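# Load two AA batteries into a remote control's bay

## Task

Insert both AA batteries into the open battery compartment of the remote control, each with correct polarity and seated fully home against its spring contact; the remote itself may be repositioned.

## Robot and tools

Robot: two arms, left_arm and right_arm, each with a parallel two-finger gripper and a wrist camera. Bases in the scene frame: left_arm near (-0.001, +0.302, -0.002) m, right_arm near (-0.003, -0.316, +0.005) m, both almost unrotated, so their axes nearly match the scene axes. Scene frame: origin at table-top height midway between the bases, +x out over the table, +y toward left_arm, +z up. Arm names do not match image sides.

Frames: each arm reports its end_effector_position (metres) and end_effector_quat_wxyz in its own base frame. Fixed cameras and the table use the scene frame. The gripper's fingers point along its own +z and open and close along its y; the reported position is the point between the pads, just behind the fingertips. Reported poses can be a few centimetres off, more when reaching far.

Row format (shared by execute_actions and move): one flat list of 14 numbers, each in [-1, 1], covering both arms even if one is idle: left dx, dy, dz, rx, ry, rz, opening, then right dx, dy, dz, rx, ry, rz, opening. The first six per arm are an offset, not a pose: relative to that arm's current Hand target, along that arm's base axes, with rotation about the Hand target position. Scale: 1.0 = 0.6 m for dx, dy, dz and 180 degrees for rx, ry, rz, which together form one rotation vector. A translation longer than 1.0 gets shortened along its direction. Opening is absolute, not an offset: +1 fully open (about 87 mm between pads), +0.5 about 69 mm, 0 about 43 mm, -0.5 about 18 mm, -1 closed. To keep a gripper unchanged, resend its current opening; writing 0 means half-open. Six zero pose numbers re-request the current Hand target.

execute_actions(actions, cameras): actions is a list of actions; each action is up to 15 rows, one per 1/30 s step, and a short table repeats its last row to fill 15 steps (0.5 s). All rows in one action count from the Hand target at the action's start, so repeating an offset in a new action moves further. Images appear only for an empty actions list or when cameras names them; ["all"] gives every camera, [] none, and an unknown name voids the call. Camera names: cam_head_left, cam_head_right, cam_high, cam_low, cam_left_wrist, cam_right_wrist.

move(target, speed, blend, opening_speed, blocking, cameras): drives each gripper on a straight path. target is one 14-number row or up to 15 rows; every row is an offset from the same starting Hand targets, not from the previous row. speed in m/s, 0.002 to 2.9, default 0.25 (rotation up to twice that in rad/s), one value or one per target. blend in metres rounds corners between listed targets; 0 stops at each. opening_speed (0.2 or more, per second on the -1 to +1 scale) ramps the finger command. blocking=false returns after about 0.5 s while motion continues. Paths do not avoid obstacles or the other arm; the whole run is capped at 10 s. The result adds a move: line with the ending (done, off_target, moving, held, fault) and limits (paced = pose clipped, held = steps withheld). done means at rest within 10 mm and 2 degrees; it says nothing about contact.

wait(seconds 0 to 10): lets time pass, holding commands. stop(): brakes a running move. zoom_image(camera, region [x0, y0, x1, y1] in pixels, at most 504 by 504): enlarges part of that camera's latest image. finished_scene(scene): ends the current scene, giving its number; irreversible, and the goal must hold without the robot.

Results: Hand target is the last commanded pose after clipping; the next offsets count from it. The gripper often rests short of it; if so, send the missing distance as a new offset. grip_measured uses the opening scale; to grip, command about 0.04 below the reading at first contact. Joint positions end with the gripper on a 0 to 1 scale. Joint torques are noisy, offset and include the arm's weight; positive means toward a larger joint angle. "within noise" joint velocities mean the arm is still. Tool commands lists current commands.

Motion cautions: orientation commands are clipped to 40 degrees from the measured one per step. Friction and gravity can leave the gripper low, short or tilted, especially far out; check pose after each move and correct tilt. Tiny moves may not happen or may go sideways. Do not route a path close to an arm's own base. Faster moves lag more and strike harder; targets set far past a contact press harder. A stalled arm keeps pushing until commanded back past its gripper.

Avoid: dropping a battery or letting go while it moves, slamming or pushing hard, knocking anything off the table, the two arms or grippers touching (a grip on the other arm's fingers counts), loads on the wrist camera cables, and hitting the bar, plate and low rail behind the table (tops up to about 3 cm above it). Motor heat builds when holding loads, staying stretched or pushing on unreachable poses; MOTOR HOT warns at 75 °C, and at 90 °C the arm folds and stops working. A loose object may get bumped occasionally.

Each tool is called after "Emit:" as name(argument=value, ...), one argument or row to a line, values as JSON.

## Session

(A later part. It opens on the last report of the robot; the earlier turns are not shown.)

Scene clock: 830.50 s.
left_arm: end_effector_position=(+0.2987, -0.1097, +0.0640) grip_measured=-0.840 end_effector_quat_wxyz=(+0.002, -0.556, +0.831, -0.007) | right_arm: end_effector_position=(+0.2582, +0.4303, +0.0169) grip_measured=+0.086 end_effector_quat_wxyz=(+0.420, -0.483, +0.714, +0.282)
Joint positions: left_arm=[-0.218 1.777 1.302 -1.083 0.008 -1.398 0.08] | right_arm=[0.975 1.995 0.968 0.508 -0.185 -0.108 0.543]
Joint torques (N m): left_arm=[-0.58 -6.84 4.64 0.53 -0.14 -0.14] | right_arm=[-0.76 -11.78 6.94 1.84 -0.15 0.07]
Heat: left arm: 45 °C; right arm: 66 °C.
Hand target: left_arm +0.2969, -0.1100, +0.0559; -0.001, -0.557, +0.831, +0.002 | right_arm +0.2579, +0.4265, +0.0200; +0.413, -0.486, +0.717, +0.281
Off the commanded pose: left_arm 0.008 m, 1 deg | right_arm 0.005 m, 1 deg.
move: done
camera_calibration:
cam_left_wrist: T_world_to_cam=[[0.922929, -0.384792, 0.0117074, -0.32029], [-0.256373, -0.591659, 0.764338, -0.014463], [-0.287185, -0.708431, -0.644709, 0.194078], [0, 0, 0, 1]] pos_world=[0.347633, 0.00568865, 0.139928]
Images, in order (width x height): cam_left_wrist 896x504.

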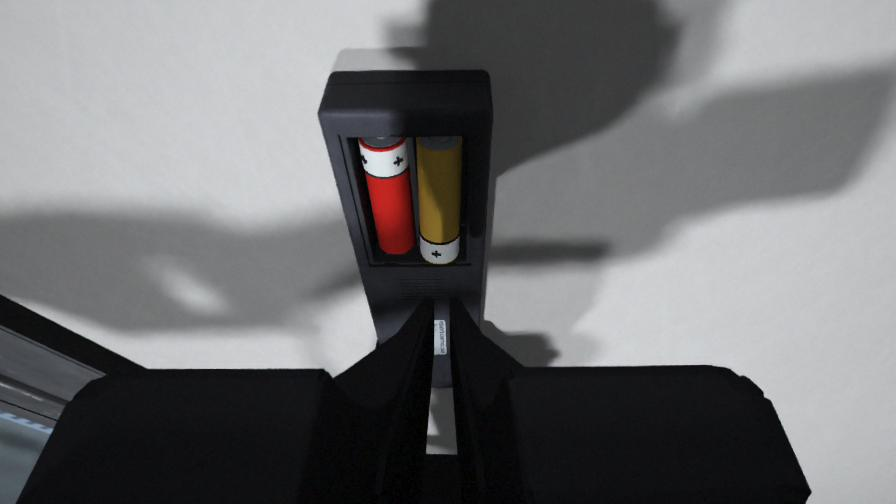

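Emit:
move(
  target=[
    [-0.0025, 0.0015, -0.03, 0, 0, 0, -0.84, 0, 0, 0, 0, 0, 0, 0.0],
    [-0.0062, 0.004, -0.0933, 0, 0, 0, -0.84, 0, 0, 0, 0, 0, 0, 0.0],
  ],
  speed=0.06,
  blend=[0.003, 0],
  cameras=["cam_left_wrist", "cam_right_wrist", "cam_low"],
)

Emit:
zoom_image(
  camera="cam_left_wrist",
  region=[340, 200, 540, 360],
)

Emit:
zoom_image(
  camera="cam_right_wrist",
  region=[350, 0, 520, 110],
)

Emit:
zoom_image(
  camera="cam_low",
  region=[615, 235, 665, 275],
)

Scene clock: 840.20 s.
left_arm: end_effector_position=(+0.2920, -0.1083, +0.0372) grip_measured=-0.840 end_effector_quat_wxyz=(-0.001, -0.557, +0.831, -0.016) | right_arm: end_effector_position=(+0.2582, +0.4303, +0.0169) grip_measured=+0.086 end_effector_quat_wxyz=(+0.420, -0.483, +0.714, +0.282)
Joint positions: left_arm=[-0.21 1.773 1.184 -0.959 0.023 -1.391 0.08] | right_arm=[0.975 1.995 0.968 0.508 -0.185 -0.108 0.543]
Joint torques (N m): left_arm=[-0.46 -1.55 1.31 1.3 -0.31 -0.13] | right_arm=[-0.73 -11.81 6.93 1.84 -0.16 0.07]
Heat: left arm: 44 °C; right arm: 66 °C.
Hand target: left_arm +0.2932, -0.1075, +0.0000; -0.001, -0.557, +0.831, +0.002 | right_arm +0.2579, +0.4265, +0.0200; +0.413, -0.486, +0.717, +0.281
Off the commanded pose: left_arm 0.037 m, 2 deg | right_arm 0.005 m, 1 deg.
move: off_target (left_arm)
camera_calibration:
cam_left_wrist: T_world_to_cam=[[0.923445, -0.383007, 0.0235665, -0.313576], [-0.259936, -0.579174, 0.772651, 0.00718235], [-0.282282, -0.719627, -0.634393, 0.172882], [0, 0, 0, 1]] pos_world=[0.340239, 0.00846861, 0.111516]
cam_right_wrist: T_world_to_cam=[[0.922122, -0.386897, -0.00123799, -0.0739112], [-0.379339, -0.903471, -0.199606, 0.513449], [0.0761084, 0.184531, -0.979875, 0.0588533], [0, 0, 0, 1]] pos_world=[0.258447, 0.42443, 0.160065]
Images, in order (width x height): cam_low 896x504, cam_left_wrist 896x504, cam_right_wrist 896x504.

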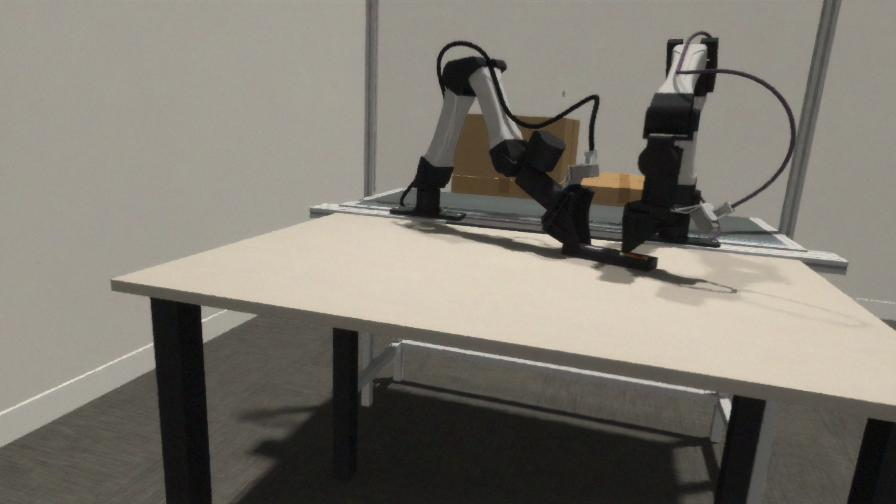

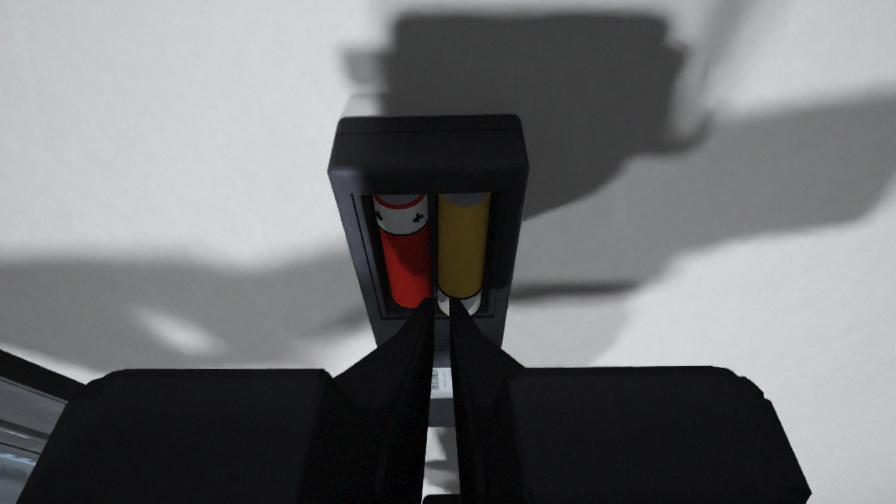

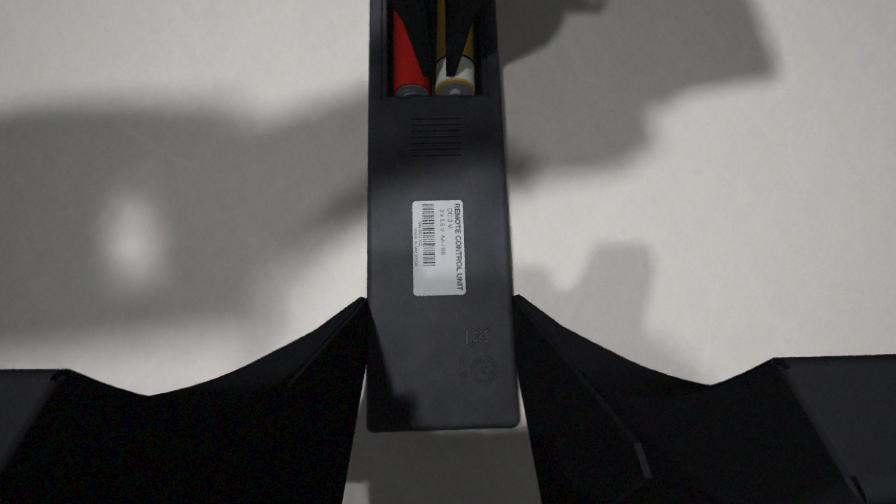

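Scaled by 2.520.

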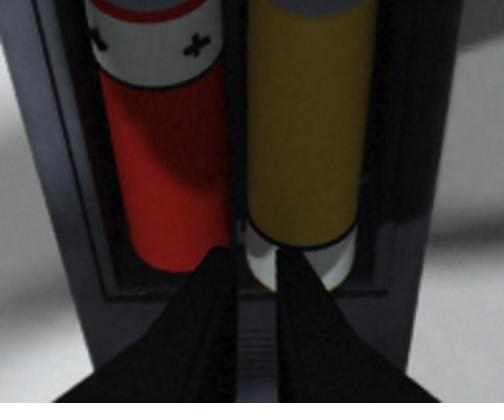

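Scaled by 2.965.

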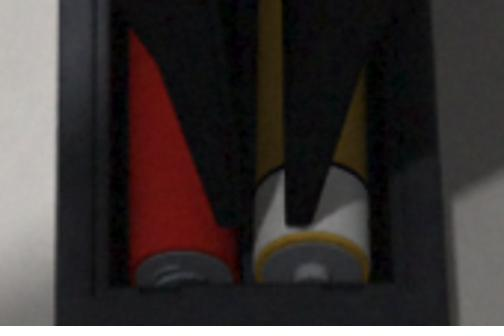

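Scaled by 10.080.

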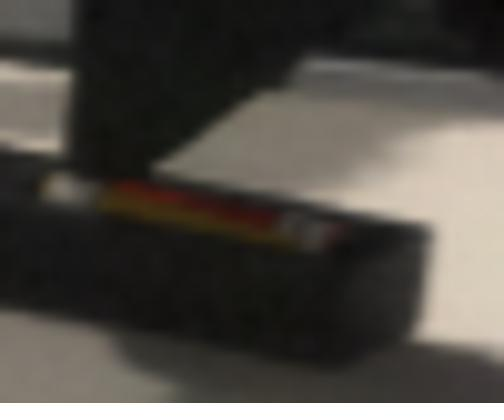

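Emit:
move(
  target=[
    [0.0022, -0.0008, 0.15, 0, 0, 0, -0.84, 0, 0, 0, 0, 0, 0, 0.0],
    [0.0138, 0.0153, 0.16, 0, 0, -0.497, -1.0, 0, 0, 0, 0, 0, 0, 0.0],
    [0.0138, 0.0153, 0.1, 0, 0, -0.497, -1.0, 0, 0, 0, 0, 0, 0, 0.0],
  ],
  speed=[0.15, 0.4, 0.12],
  blend=[0.01, 0.003, 0],
  cameras=["cam_left_wrist", "cam_right_wrist"],
)

Emit:
zoom_image(
  camera="cam_left_wrist",
  region=[340, 180, 580, 360],
)

Emit:
zoom_image(
  camera="cam_right_wrist",
  region=[350, 0, 520, 110],
)

Scene clock: 865.57 s.
left_arm: end_effector_position=(+0.3026, -0.0986, +0.0664) grip_measured=-1.000 end_effector_quat_wxyz=(+0.007, +0.182, +0.983, -0.002) | right_arm: end_effector_position=(+0.2582, +0.4303, +0.0169) grip_measured=+0.086 end_effector_quat_wxyz=(+0.420, -0.483, +0.714, +0.282)
Joint positions: left_arm=[-0.32 1.911 1.488 -1.133 0.002 0.047 0] | right_arm=[0.975 1.995 0.968 0.508 -0.185 -0.108 0.543]
Joint torques (N m): left_arm=[-0.43 -8.4 4.92 0.5 -0.02 0] | right_arm=[-0.75 -11.79 6.93 1.84 -0.15 0.07]
Heat: left arm: 42 °C; right arm: 66 °C.
Hand target: left_arm +0.3015, -0.0984, +0.0599; +0.001, +0.189, +0.982, +0.003 | right_arm +0.2579, +0.4265, +0.0200; +0.413, -0.486, +0.717, +0.281
Off the commanded pose: left_arm 0.007 m, 1 deg | right_arm 0.005 m, 1 deg.
move: done; blend cut to 0 m at target 2
camera_calibration:
cam_left_wrist: T_world_to_cam=[[-0.361922, -0.932208, -0.000972189, 0.0161241], [-0.61613, 0.238424, 0.750691, 0.182921], [-0.699568, 0.27229, -0.660653, 0.427225], [0, 0, 0, 1]] pos_world=[0.417412, -0.144911, 0.144946]
cam_right_wrist: T_world_to_cam=[[0.922122, -0.386897, -0.00123799, -0.0739112], [-0.379339, -0.903471, -0.199606, 0.513449], [0.0761084, 0.184531, -0.979875, 0.0588533], [0, 0, 0, 1]] pos_world=[0.258447, 0.42443, 0.160065]
Images, in order (width x height): cam_left_wrist 896x504, cam_right_wrist 896x504.

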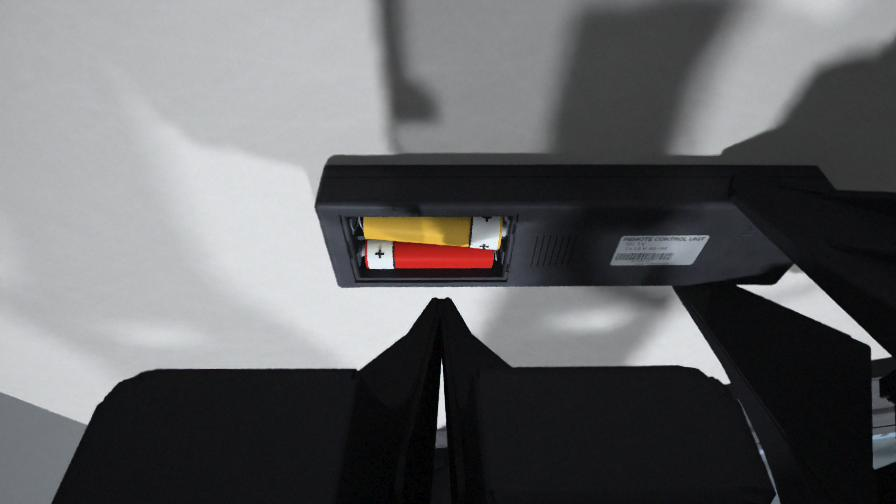

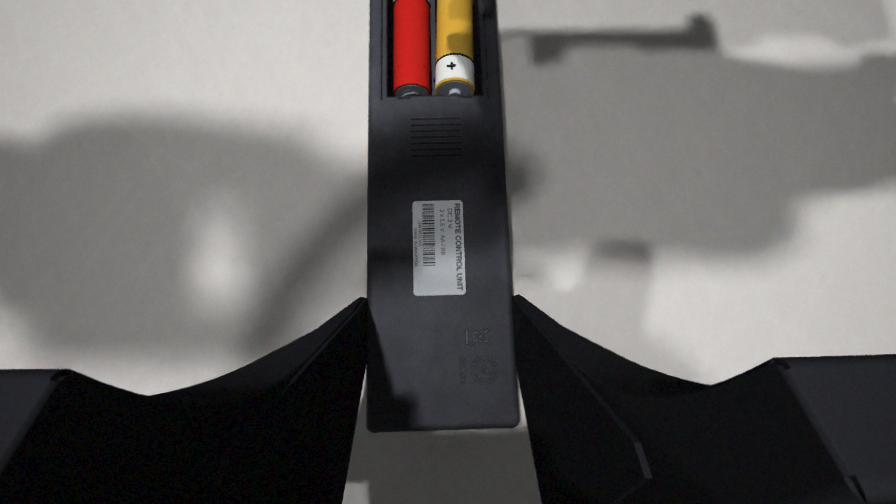

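Scaled by 2.100.

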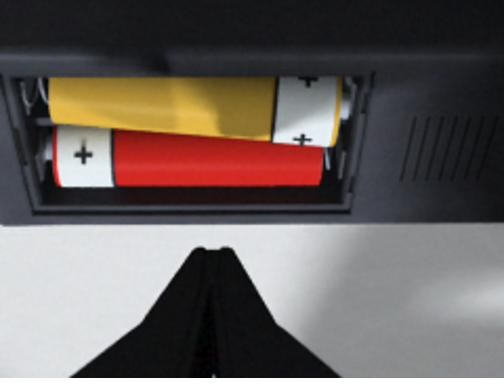

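Scaled by 2.965.

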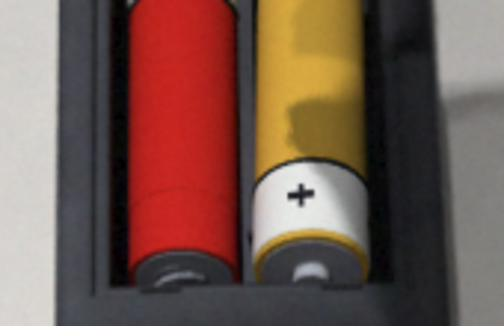

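Emit:
move(
  target=[
    [-0.0055, -0.014, -0.0167, 0, 0, 0, -1.0, 0, 0, 0, 0, 0, 0, 0.0],
    [-0.0075, -0.0135, -0.105, 0, 0, 0, -1.0, 0, 0, 0, 0, 0, 0, 0.0],
  ],
  speed=[0.08, 0.06],
  blend=[0.002, 0],
  cameras=["cam_left_wrist", "cam_right_wrist"],
)

Emit:
zoom_image(
  camera="cam_left_wrist",
  region=[340, 180, 580, 360],
)

Emit:
zoom_image(
  camera="cam_right_wrist",
  region=[350, 0, 520, 110],
)

Scene clock: 886.77 s.
left_arm: end_effector_position=(+0.2909, -0.1034, +0.0354) grip_measured=-1.000 end_effector_quat_wxyz=(+0.002, +0.190, +0.982, +0.000) | right_arm: end_effector_position=(+0.2582, +0.4303, +0.0169) grip_measured=+0.086 end_effector_quat_wxyz=(+0.420, -0.483, +0.714, +0.282)
Joint positions: left_arm=[-0.347 1.915 1.365 -1.017 0 0.035 0] | right_arm=[0.975 1.995 0.968 0.508 -0.185 -0.108 0.543]
Joint torques (N m): left_arm=[-0.13 -3.26 0.87 1.55 0.01 -0.11] | right_arm=[-0.76 -11.79 6.94 1.85 -0.15 0.07]
Heat: left arm: 43 °C; right arm: 67 °C.
Hand target: left_arm +0.2971, -0.1064, -0.0030; +0.001, +0.189, +0.982, +0.003 | right_arm +0.2579, +0.4265, +0.0200; +0.413, -0.486, +0.717, +0.281
Off the commanded pose: left_arm 0.039 m, 0 deg | right_arm 0.005 m, 1 deg.
move: off_target (left_arm)
camera_calibration:
cam_left_wrist: T_world_to_cam=[[-0.37574, -0.92672, -0.00303422, 0.0120359], [-0.604986, 0.24281, 0.758311, 0.197052], [-0.702005, 0.286763, -0.651886, 0.401803], [0, 0, 0, 1]] pos_world=[0.405804, -0.151915, 0.11254]
cam_right_wrist: T_world_to_cam=[[0.922122, -0.386897, -0.00123799, -0.0739112], [-0.379339, -0.903471, -0.199606, 0.513449], [0.0761084, 0.184531, -0.979875, 0.0588533], [0, 0, 0, 1]] pos_world=[0.258447, 0.42443, 0.160065]
Images, in order (width x height): cam_left_wrist 896x504, cam_right_wrist 896x504.

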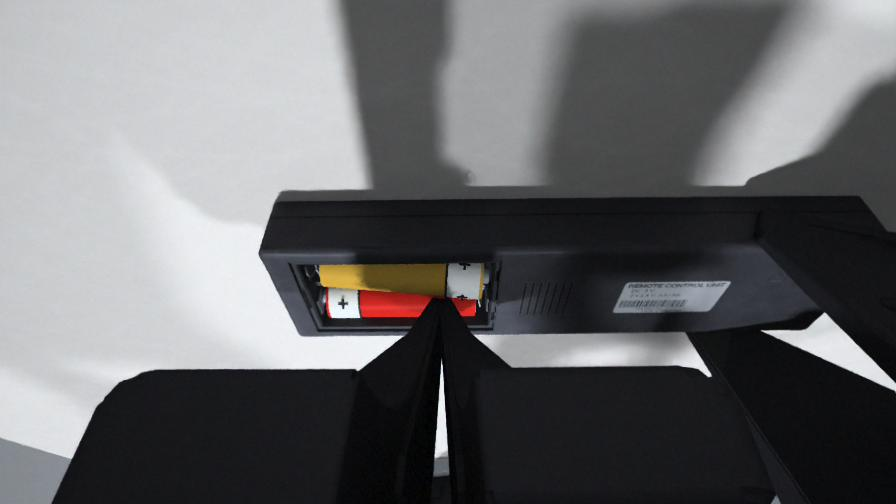

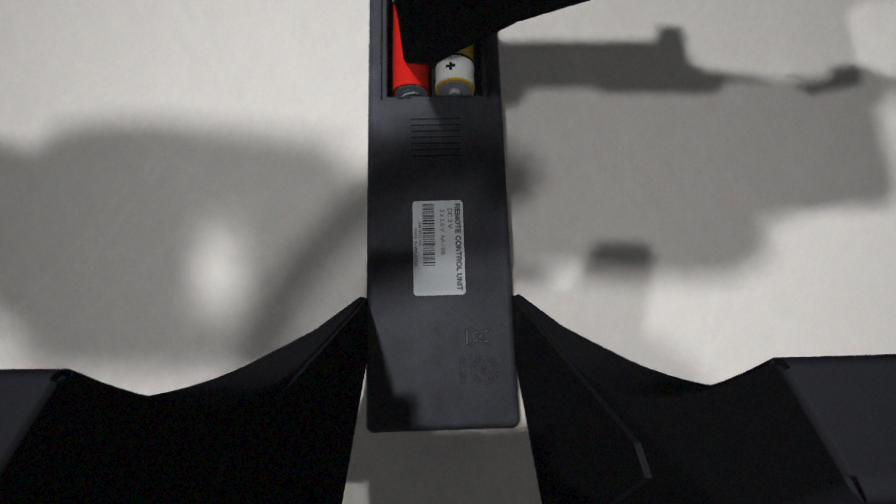

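Scaled by 2.100.

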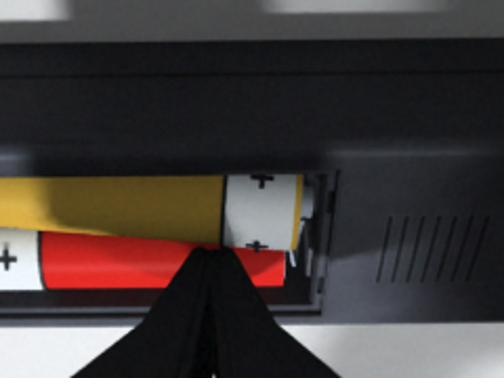

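Scaled by 2.965.

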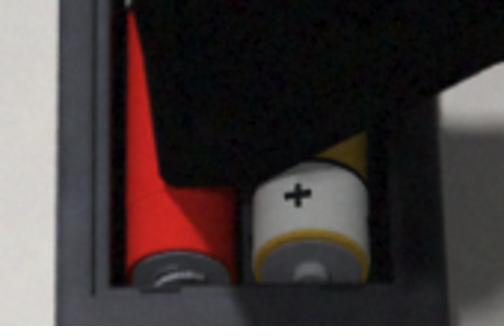

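Emit:
move(
  target=[
    [0.0023, 0.003, 0.13, 0, 0, 0, -1.0, 0, 0, 0, 0, 0, 0, 0.0],
    [0.0023, 0.003, 0.0817, 0, 0, 0, -1.0, 0, 0, 0, 0, 0, 0, 0.0],
    [0.0085, 0.0007, -0.0033, 0, 0, 0, -1.0, 0, 0, 0, 0, 0, 0, 0.0],
  ],
  speed=[0.1, 0.1, 0.05],
  blend=[0.003, 0, 0],
  cameras=["cam_left_wrist", "cam_right_wrist"],
)

Emit:
zoom_image(
  camera="cam_left_wrist",
  region=[300, 180, 540, 360],
)

Emit:
zoom_image(
  camera="cam_right_wrist",
  region=[350, 0, 520, 110],
)

Scene clock: 910.03 s.
left_arm: end_effector_position=(+0.2975, -0.1058, +0.0379) grip_measured=-1.000 end_effector_quat_wxyz=(+0.011, +0.190, +0.982, -0.002) | right_arm: end_effector_position=(+0.2582, +0.4303, +0.0169) grip_measured=+0.086 end_effector_quat_wxyz=(+0.420, -0.483, +0.714, +0.282)
Joint positions: left_arm=[-0.347 1.92 1.386 -1.014 0 0.035 0] | right_arm=[0.975 1.995 0.968 0.508 -0.185 -0.108 0.543]
Joint torques (N m): left_arm=[0.13 -2.45 0.62 1.5 0.04 -0.06] | right_arm=[-0.75 -11.79 6.94 1.84 -0.15 0.07]
Heat: left arm: 41 °C; right arm: 67 °C.
Hand target: left_arm +0.3020, -0.1060, -0.0050; +0.001, +0.189, +0.982, +0.003 | right_arm +0.2579, +0.4265, +0.0200; +0.413, -0.486, +0.717, +0.281
Off the commanded pose: left_arm 0.043 m, 1 deg | right_arm 0.005 m, 1 deg.
move: off_target (left_arm)
camera_calibration:
cam_left_wrist: T_world_to_cam=[[-0.375671, -0.926746, -0.00370055, 0.0122901], [-0.618191, 0.247615, 0.746007, 0.204635], [-0.690443, 0.282541, -0.665928, 0.405397], [0, 0, 0, 1]] pos_world=[0.411024, -0.153822, 0.117351]
cam_right_wrist: T_world_to_cam=[[0.922122, -0.386897, -0.00123799, -0.0739112], [-0.379339, -0.903471, -0.199606, 0.513449], [0.0761084, 0.184531, -0.979875, 0.0588533], [0, 0, 0, 1]] pos_world=[0.258447, 0.42443, 0.160065]
Images, in order (width x height): cam_left_wrist 896x504, cam_right_wrist 896x504.

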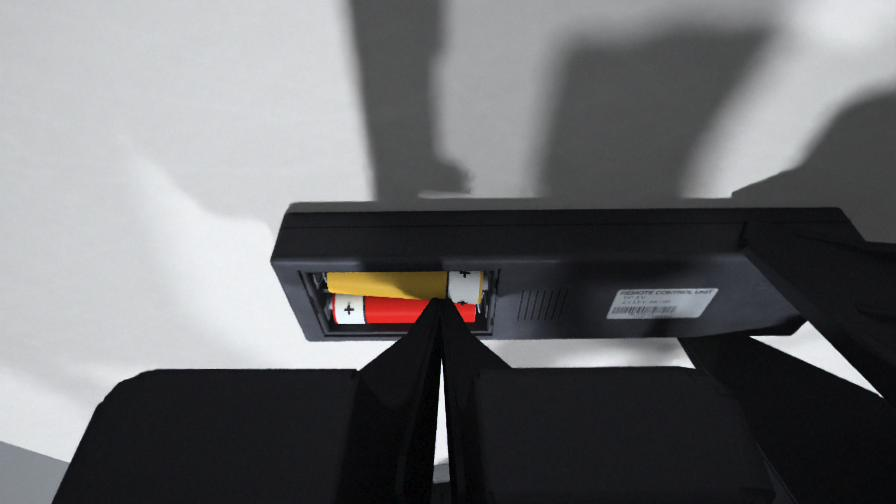

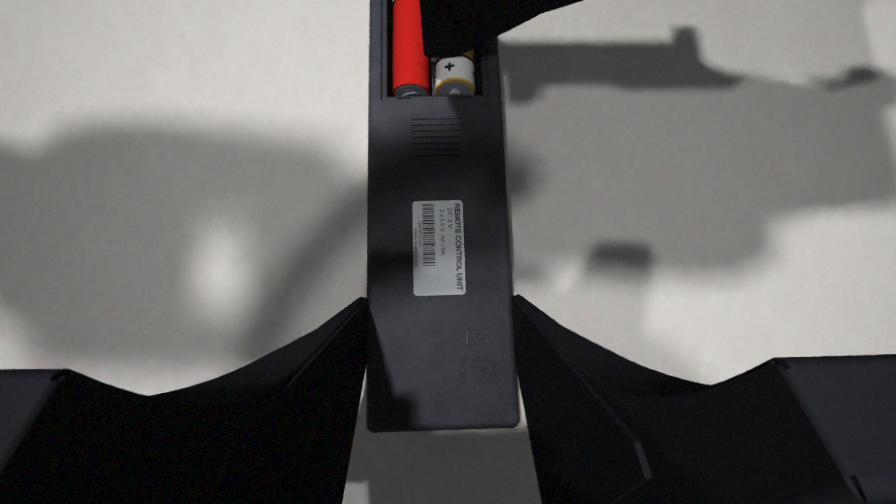

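Scaled by 2.100.

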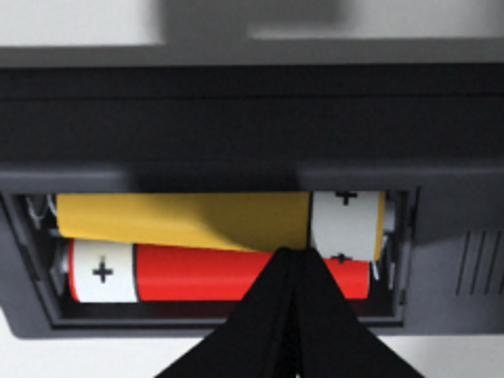

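Scaled by 2.965.

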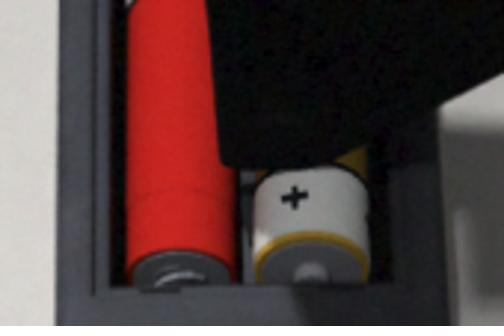

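Emit:
move(
  target=[
    [0.0003, 0.0003, 0.1333, 0, 0, 0, -1.0, 0, 0, 0, 0, 0, 0, 0.0],
    [0.0003, 0.0003, 0.0883, 0, 0, 0, -1.0, 0, 0, 0, 0, 0, 0, 0.0],
    [0.0083, -0.0028, -0.005, 0, 0, 0, -1.0, 0, 0, 0, 0, 0, 0, 0.0],
  ],
  speed=[0.1, 0.1, 0.05],
  blend=[0.003, 0, 0],
  cameras=["cam_left_wrist", "cam_right_wrist"],
)

Emit:
zoom_image(
  camera="cam_left_wrist",
  region=[300, 180, 540, 360],
)

Emit:
zoom_image(
  camera="cam_right_wrist",
  region=[350, 0, 520, 110],
)

Scene clock: 924.53 s.
left_arm: end_effector_position=(+0.3022, -0.1075, +0.0381) grip_measured=-1.000 end_effector_quat_wxyz=(+0.012, +0.190, +0.982, -0.002) | right_arm: end_effector_position=(+0.2582, +0.4303, +0.0169) grip_measured=+0.086 end_effector_quat_wxyz=(+0.420, -0.483, +0.714, +0.282)
Joint positions: left_arm=[-0.347 1.936 1.408 -1.018 0 0.035 0] | right_arm=[0.975 1.995 0.968 0.508 -0.185 -0.108 0.543]
Joint torques (N m): left_arm=[0.13 -2.14 0.32 1.57 -0.03 -0.08] | right_arm=[-0.75 -11.79 6.94 1.84 -0.15 0.06]
Heat: left arm: 40 °C; right arm: 67 °C.
Hand target: left_arm +0.3071, -0.1077, -0.0080; +0.001, +0.189, +0.982, +0.003 | right_arm +0.2579, +0.4265, +0.0200; +0.413, -0.486, +0.717, +0.281
Off the commanded pose: left_arm 0.046 m, 1 deg | right_arm 0.005 m, 1 deg.
move: off_target (left_arm)
camera_calibration:
cam_left_wrist: T_world_to_cam=[[-0.375621, -0.926765, -0.00387341, 0.0124588], [-0.620109, 0.248222, 0.744212, 0.208556], [-0.688748, 0.281944, -0.667933, 0.408596], [0, 0, 0, 1]] pos_world=[0.415427, -0.155423, 0.117753]
cam_right_wrist: T_world_to_cam=[[0.922122, -0.386897, -0.00123799, -0.0739112], [-0.379339, -0.903471, -0.199606, 0.513449], [0.0761084, 0.184531, -0.979875, 0.0588533], [0, 0, 0, 1]] pos_world=[0.258447, 0.42443, 0.160065]
Images, in order (width x height): cam_left_wrist 896x504, cam_right_wrist 896x504.

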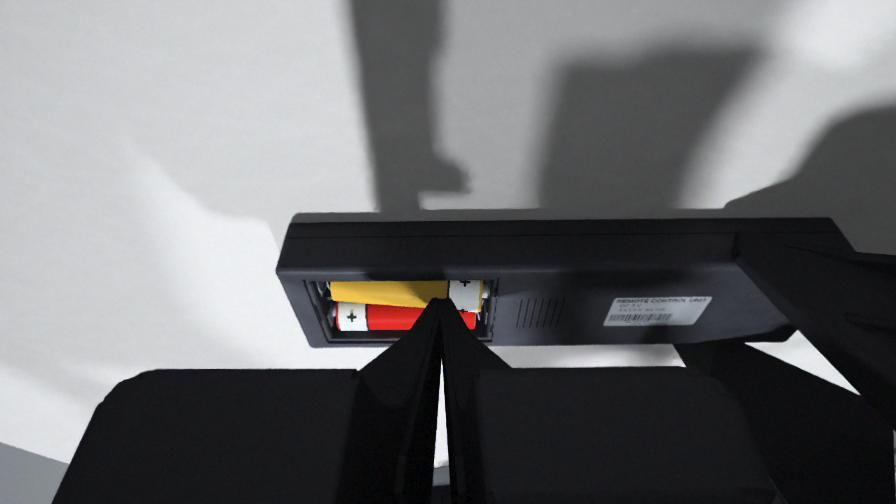

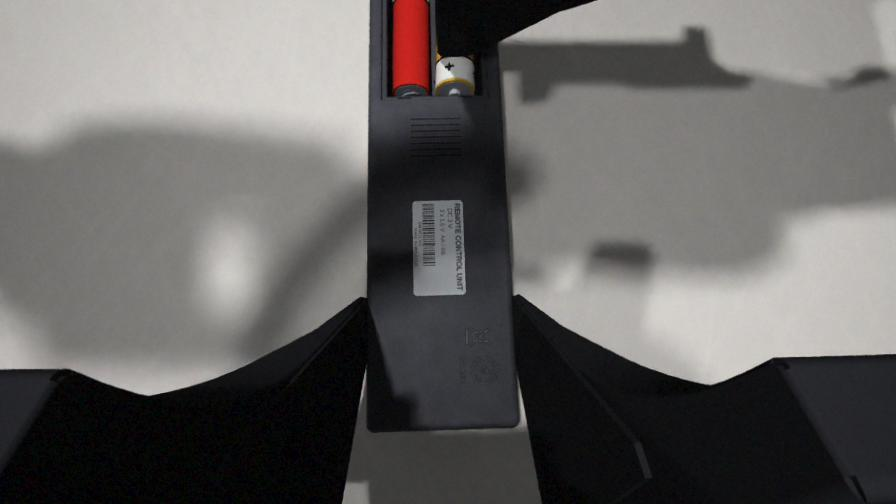

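Scaled by 2.100.

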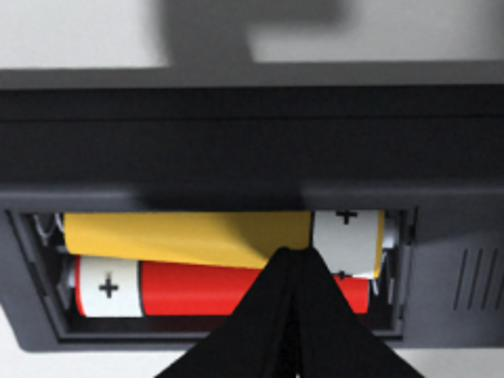

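Scaled by 2.965.

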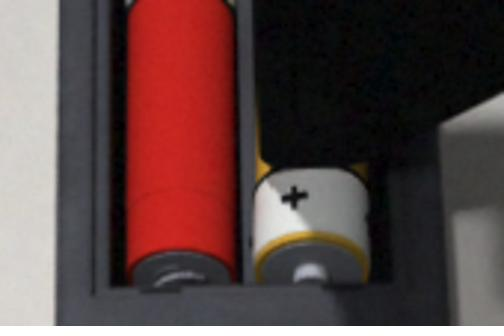

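Emit:
move(
  target=[0.0149, 0.0389, -0.0083, 0, 0, 0, -1.0, -0.0037, -0.0093, 0, 0, 0, 0, 0.0],
  speed=0.05,
  cameras=["cam_left_wrist", "cam_right_wrist"],
)

Emit:
zoom_image(
  camera="cam_left_wrist",
  region=[300, 180, 540, 360],
)

Emit:
zoom_image(
  camera="cam_right_wrist",
  region=[350, 0, 520, 110],
)

Scene clock: 934.27 s.
left_arm: end_effector_position=(+0.3038, -0.1042, +0.0355) grip_measured=-1.000 end_effector_quat_wxyz=(+0.012, +0.186, +0.982, -0.036) | right_arm: end_effector_position=(+0.2582, +0.4304, +0.0171) grip_measured=+0.086 end_effector_quat_wxyz=(+0.420, -0.483, +0.714, +0.282)
Joint positions: left_arm=[-0.302 1.934 1.394 -1 0.07 0.072 0] | right_arm=[0.975 1.995 0.968 0.508 -0.185 -0.108 0.543]
Joint torques (N m): left_arm=[2.14 -0.55 1.37 1.49 -0.68 0.13] | right_arm=[-1.09 -13.14 4.49 1.95 -0.18 0.05]
Heat: left arm: 40 °C; right arm: 67 °C.
Hand target: left_arm +0.3160, -0.0843, -0.0130; +0.001, +0.189, +0.982, +0.003 | right_arm +0.2557, +0.4209, +0.0199; +0.413, -0.486, +0.717, +0.281
Off the commanded pose: left_arm 0.054 m, 5 deg | right_arm 0.010 m, 1 deg.
move: off_target (left_arm)
camera_calibration:
cam_left_wrist: T_world_to_cam=[[-0.369627, -0.926929, 0.0646438, 0.0119224], [-0.610616, 0.294753, 0.735029, 0.212897], [-0.700374, 0.232214, -0.674947, 0.405645], [0, 0, 0, 1]] pos_world=[0.418509, -0.145897, 0.116533]
cam_right_wrist: T_world_to_cam=[[0.922146, -0.386841, -0.00106281, -0.0739686], [-0.379223, -0.903436, -0.199983, 0.513505], [0.0764015, 0.184816, -0.979799, 0.0588407], [0, 0, 0, 1]] pos_world=[0.258447, 0.42443, 0.160266]
Images, in order (width x height): cam_left_wrist 896x504, cam_right_wrist 896x504.

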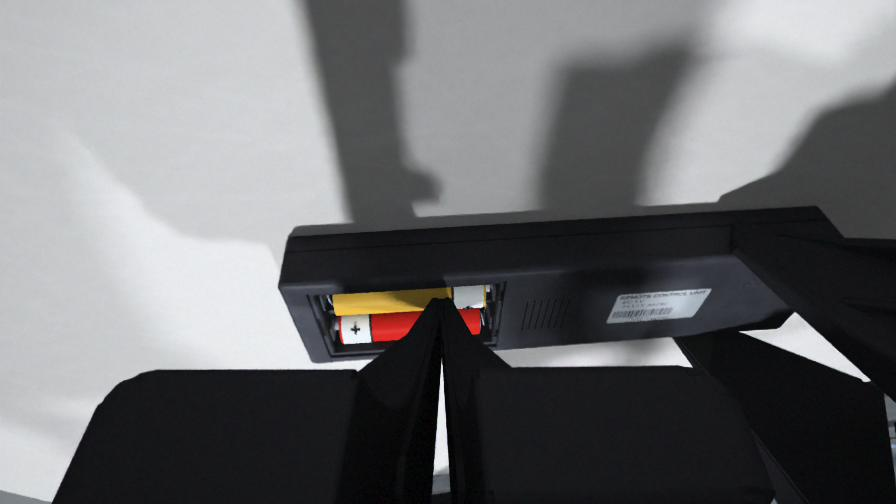

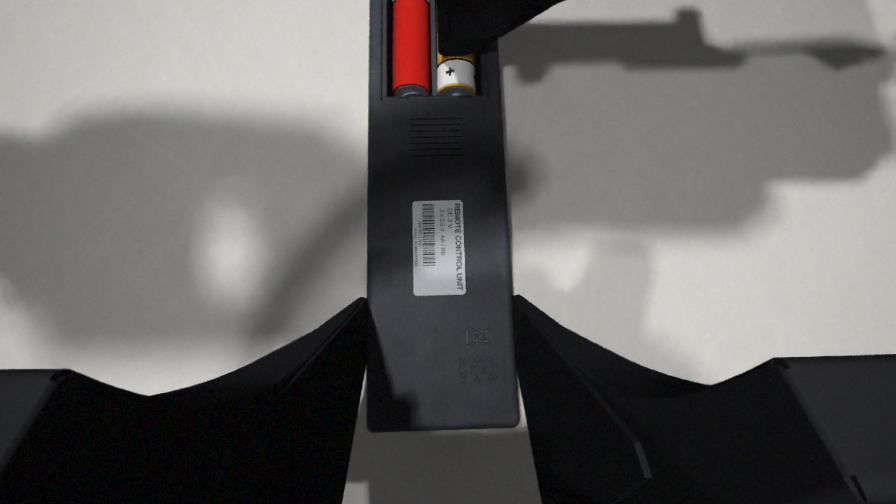

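Scaled by 2.100.

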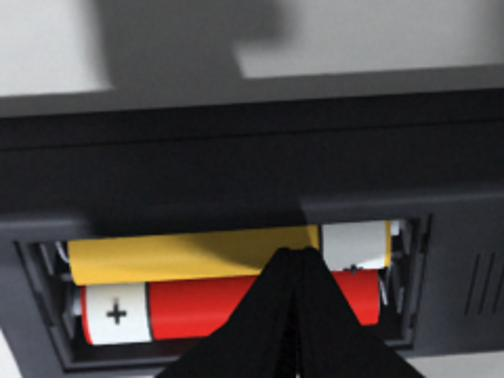

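Scaled by 2.965.

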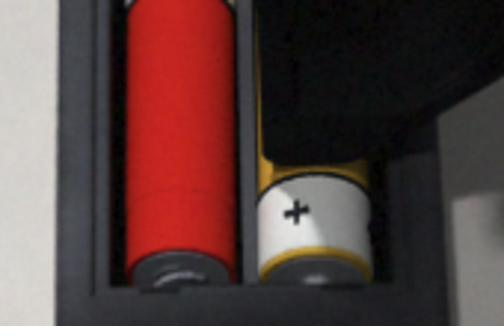

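Emit:
move(
  target=[
    [-0.0217, -0.0328, 0.0808, 0, 0, 0, -1.0, 0, 0, 0, 0, 0, 0, 0.0],
    [-0.0217, -0.0328, 0.2217, 0, 0, 0, -1.0, 0, 0, 0, 0, 0, 0, 0.0],
  ],
  speed=[0.06, 0.2],
  blend=[0.003, 0],
  cameras=["cam_left_wrist", "cam_right_wrist", "cam_low"],
)

Emit:
zoom_image(
  camera="cam_left_wrist",
  region=[320, 80, 520, 230],
)

Emit:
zoom_image(
  camera="cam_right_wrist",
  region=[350, 0, 520, 110],
)

Emit:
zoom_image(
  camera="cam_low",
  region=[615, 235, 665, 275],
)

Scene clock: 941.57 s.
left_arm: end_effector_position=(+0.3035, -0.1039, +0.1100) grip_measured=-1.000 end_effector_quat_wxyz=(-0.008, +0.189, +0.982, -0.001) | right_arm: end_effector_position=(+0.2571, +0.4288, +0.0172) grip_measured=+0.086 end_effector_quat_wxyz=(+0.420, -0.484, +0.714, +0.282)
Joint positions: left_arm=[-0.333 1.935 1.689 -1.341 0.005 0.047 0] | right_arm=[0.975 1.989 0.961 0.508 -0.185 -0.108 0.543]
Joint torques (N m): left_arm=[-0.31 -11.73 6.99 0.24 -0.02 -0.16] | right_arm=[-1.07 -12.62 5.16 1.94 -0.18 0.05]
Heat: left arm: 40 °C; right arm: 68 °C.
Hand target: left_arm +0.3030, -0.1040, +0.1200; +0.001, +0.189, +0.982, +0.003 | right_arm +0.2558, +0.4210, +0.0201; +0.414, -0.486, +0.717, +0.281
Off the commanded pose: left_arm 0.010 m, 1 deg | right_arm 0.008 m, 1 deg.
move: done
camera_calibration:
cam_left_wrist: T_world_to_cam=[[-0.374298, -0.927303, 0.0032019, 0.0153667], [-0.590281, 0.240922, 0.770406, 0.142287], [-0.715171, 0.286471, -0.637546, 0.461762], [0, 0, 0, 1]] pos_world=[0.41998, -0.152312, 0.184726]
cam_right_wrist: T_world_to_cam=[[0.922128, -0.386882, -0.00140451, -0.0735112], [-0.379445, -0.903683, -0.198439, 0.511793], [0.0755033, 0.183519, -0.980112, 0.0601016], [0, 0, 0, 1]] pos_world=[0.257446, 0.423029, 0.160363]
Images, in order (width x height): cam_low 896x504, cam_left_wrist 896x504, cam_right_wrist 896x504.

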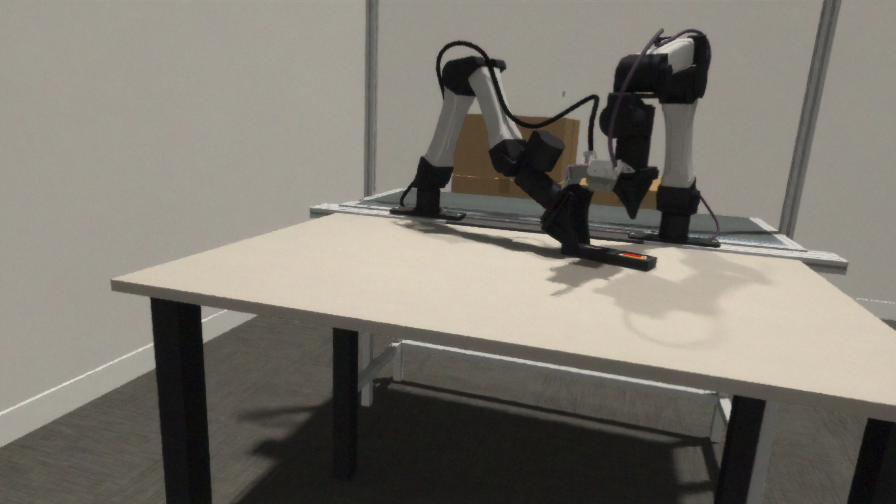

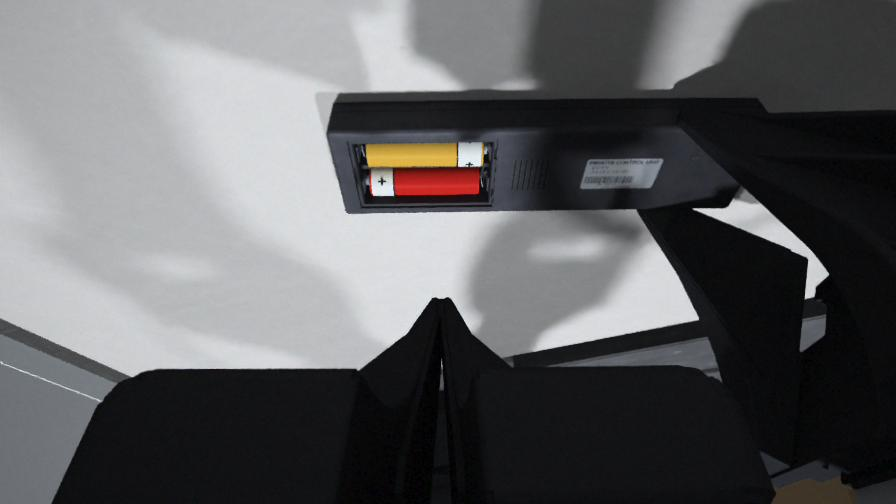

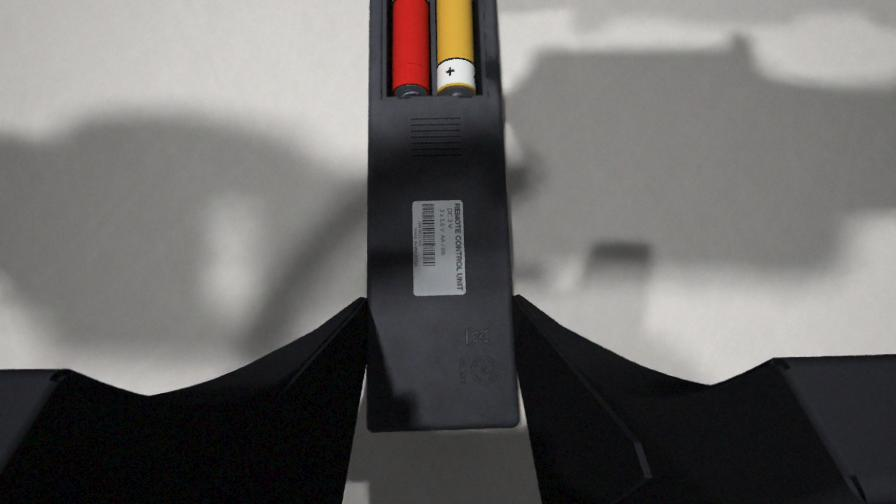

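Scaled by 2.520.

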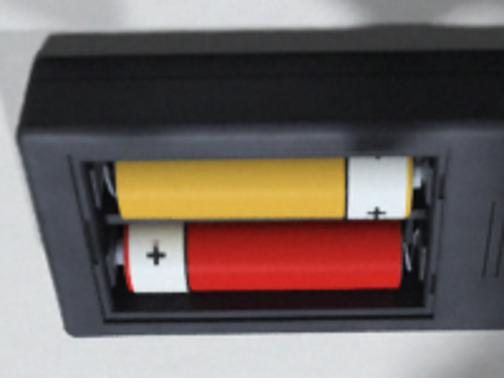

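Scaled by 2.965.

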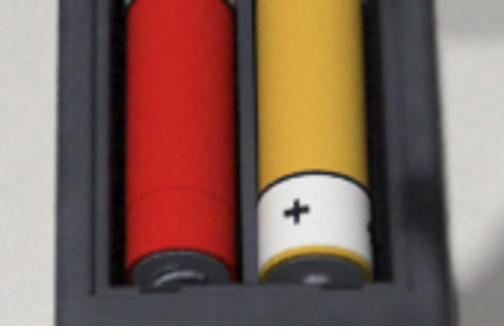

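Scaled by 10.080.

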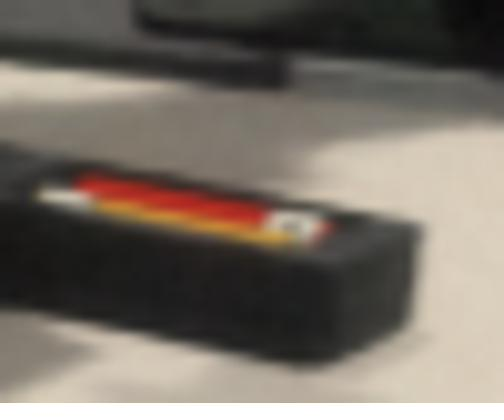

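Emit:
move(
  target=[
    [-0.0013, -0.003, -0.1167, 0, 0, 0, -1.0, 0, 0, 0, 0, 0, 0, 0.0],
    [0.0067, -0.0062, -0.2133, 0, 0, 0, -1.0, 0, 0, 0, 0, 0, 0, 0.0],
    [-0.0013, -0.003, -0.13, 0, 0, 0, -1.0, 0, 0, 0, 0, 0, 0, 0.0],
    [-0.0013, -0.003, 0.0, 0, 0, 0, -1.0, 0.0033, 0.0117, 0, 0, 0, 0, 0.0],
  ],
  speed=[0.15, 0.06, 0.08, 0.2],
  blend=[0.002, 0, 0.005, 0],
  cameras=["cam_left_wrist", "cam_right_wrist", "cam_low"],
)

Emit:
zoom_image(
  camera="cam_left_wrist",
  region=[320, 80, 520, 230],
)

Emit:
zoom_image(
  camera="cam_right_wrist",
  region=[350, 0, 520, 110],
)

Emit:
zoom_image(
  camera="cam_low",
  region=[615, 235, 665, 275],
)

Scene clock: 956.63 s.
left_arm: end_effector_position=(+0.3029, -0.1053, +0.1099) grip_measured=-1.000 end_effector_quat_wxyz=(-0.008, +0.188, +0.982, -0.001) | right_arm: end_effector_position=(+0.2570, +0.4287, +0.0171) grip_measured=+0.086 end_effector_quat_wxyz=(+0.419, -0.484, +0.714, +0.282)
Joint positions: left_arm=[-0.337 1.935 1.689 -1.341 0.004 0.04 0] | right_arm=[0.975 1.989 0.961 0.507 -0.185 -0.108 0.543]
Joint torques (N m): left_arm=[-0.27 -11.6 6.8 0.26 -0.08 -0.16] | right_arm=[-0.47 -10.92 8.06 1.83 -0.12 0.09]
Heat: left arm: 44 °C; right arm: 69 °C.
Hand target: left_arm +0.3022, -0.1058, +0.1201; +0.001, +0.189, +0.982, +0.003 | right_arm +0.2577, +0.4280, +0.0201; +0.414, -0.486, +0.717, +0.281
Off the commanded pose: left_arm 0.010 m, 1 deg | right_arm 0.003 m, 1 deg.
move: done
camera_calibration:
cam_left_wrist: T_world_to_cam=[[-0.371832, -0.928297, 0.00233232, 0.0131359], [-0.590826, 0.238593, 0.770713, 0.142148], [-0.716007, 0.285197, -0.637178, 0.461742], [0, 0, 0, 1]] pos_world=[0.41948, -0.153409, 0.184627]
cam_right_wrist: T_world_to_cam=[[0.922254, -0.386581, -0.0017067, -0.0736214], [-0.379259, -0.903912, -0.197752, 0.511711], [0.0749047, 0.183025, -0.980251, 0.0603877], [0, 0, 0, 1]] pos_world=[0.257445, 0.423029, 0.160261]
Images, in order (width x height): cam_low 896x504, cam_left_wrist 896x504, cam_right_wrist 896x504.

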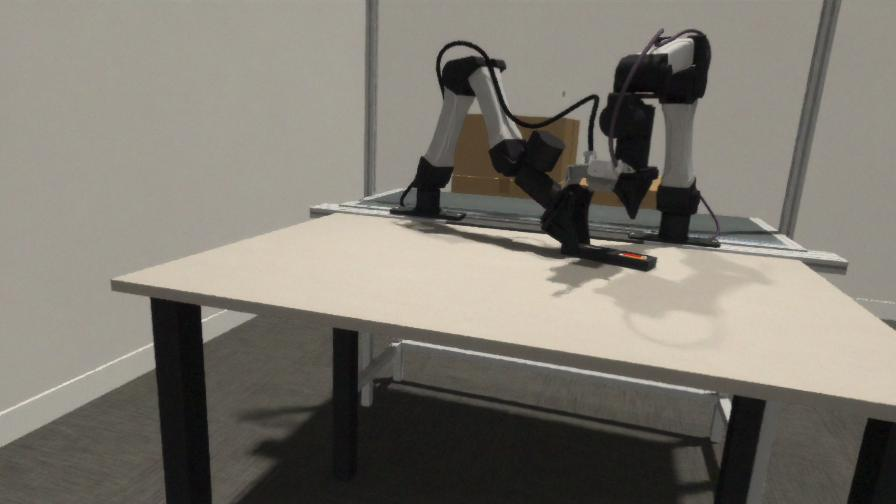

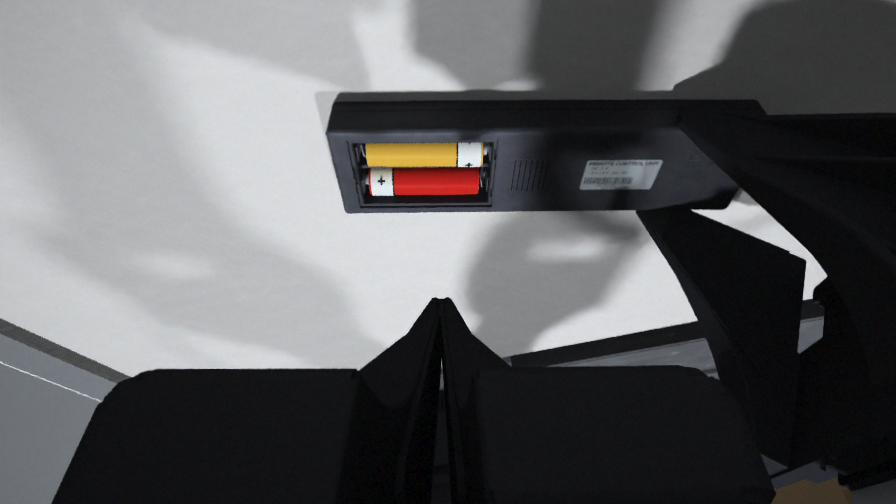

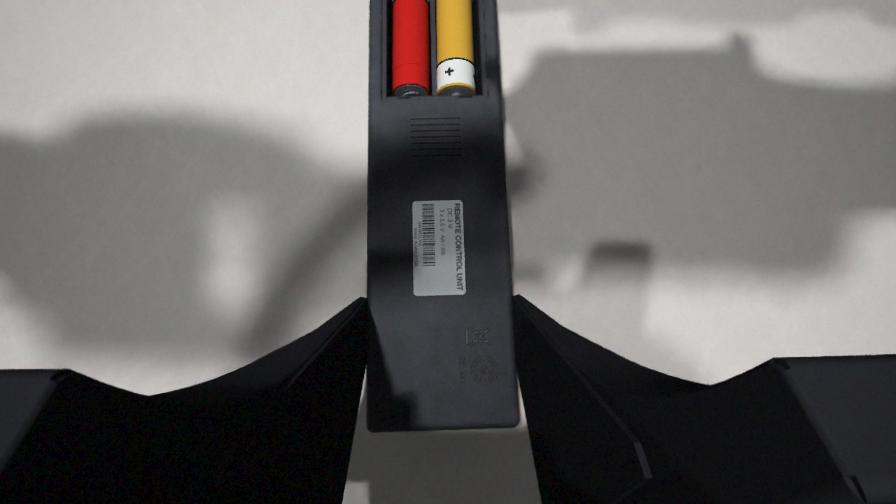

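Scaled by 2.520.

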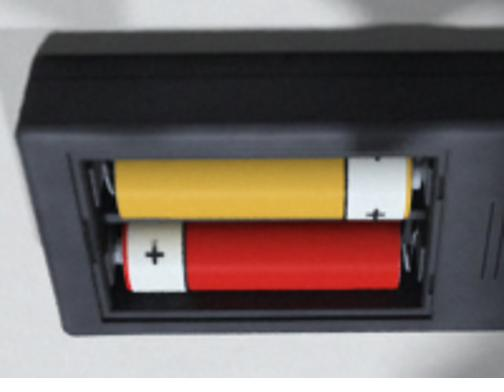

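Scaled by 2.965.

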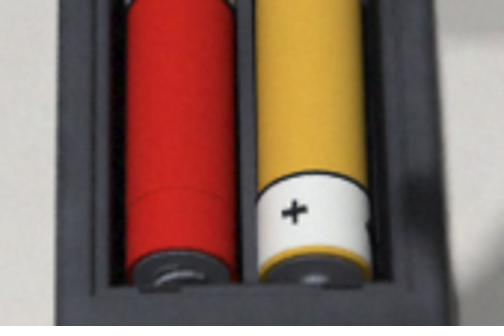

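Scaled by 10.080.

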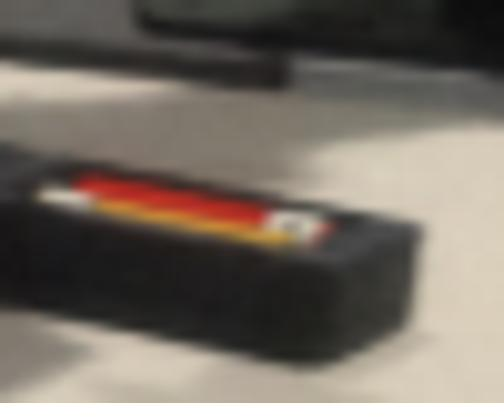

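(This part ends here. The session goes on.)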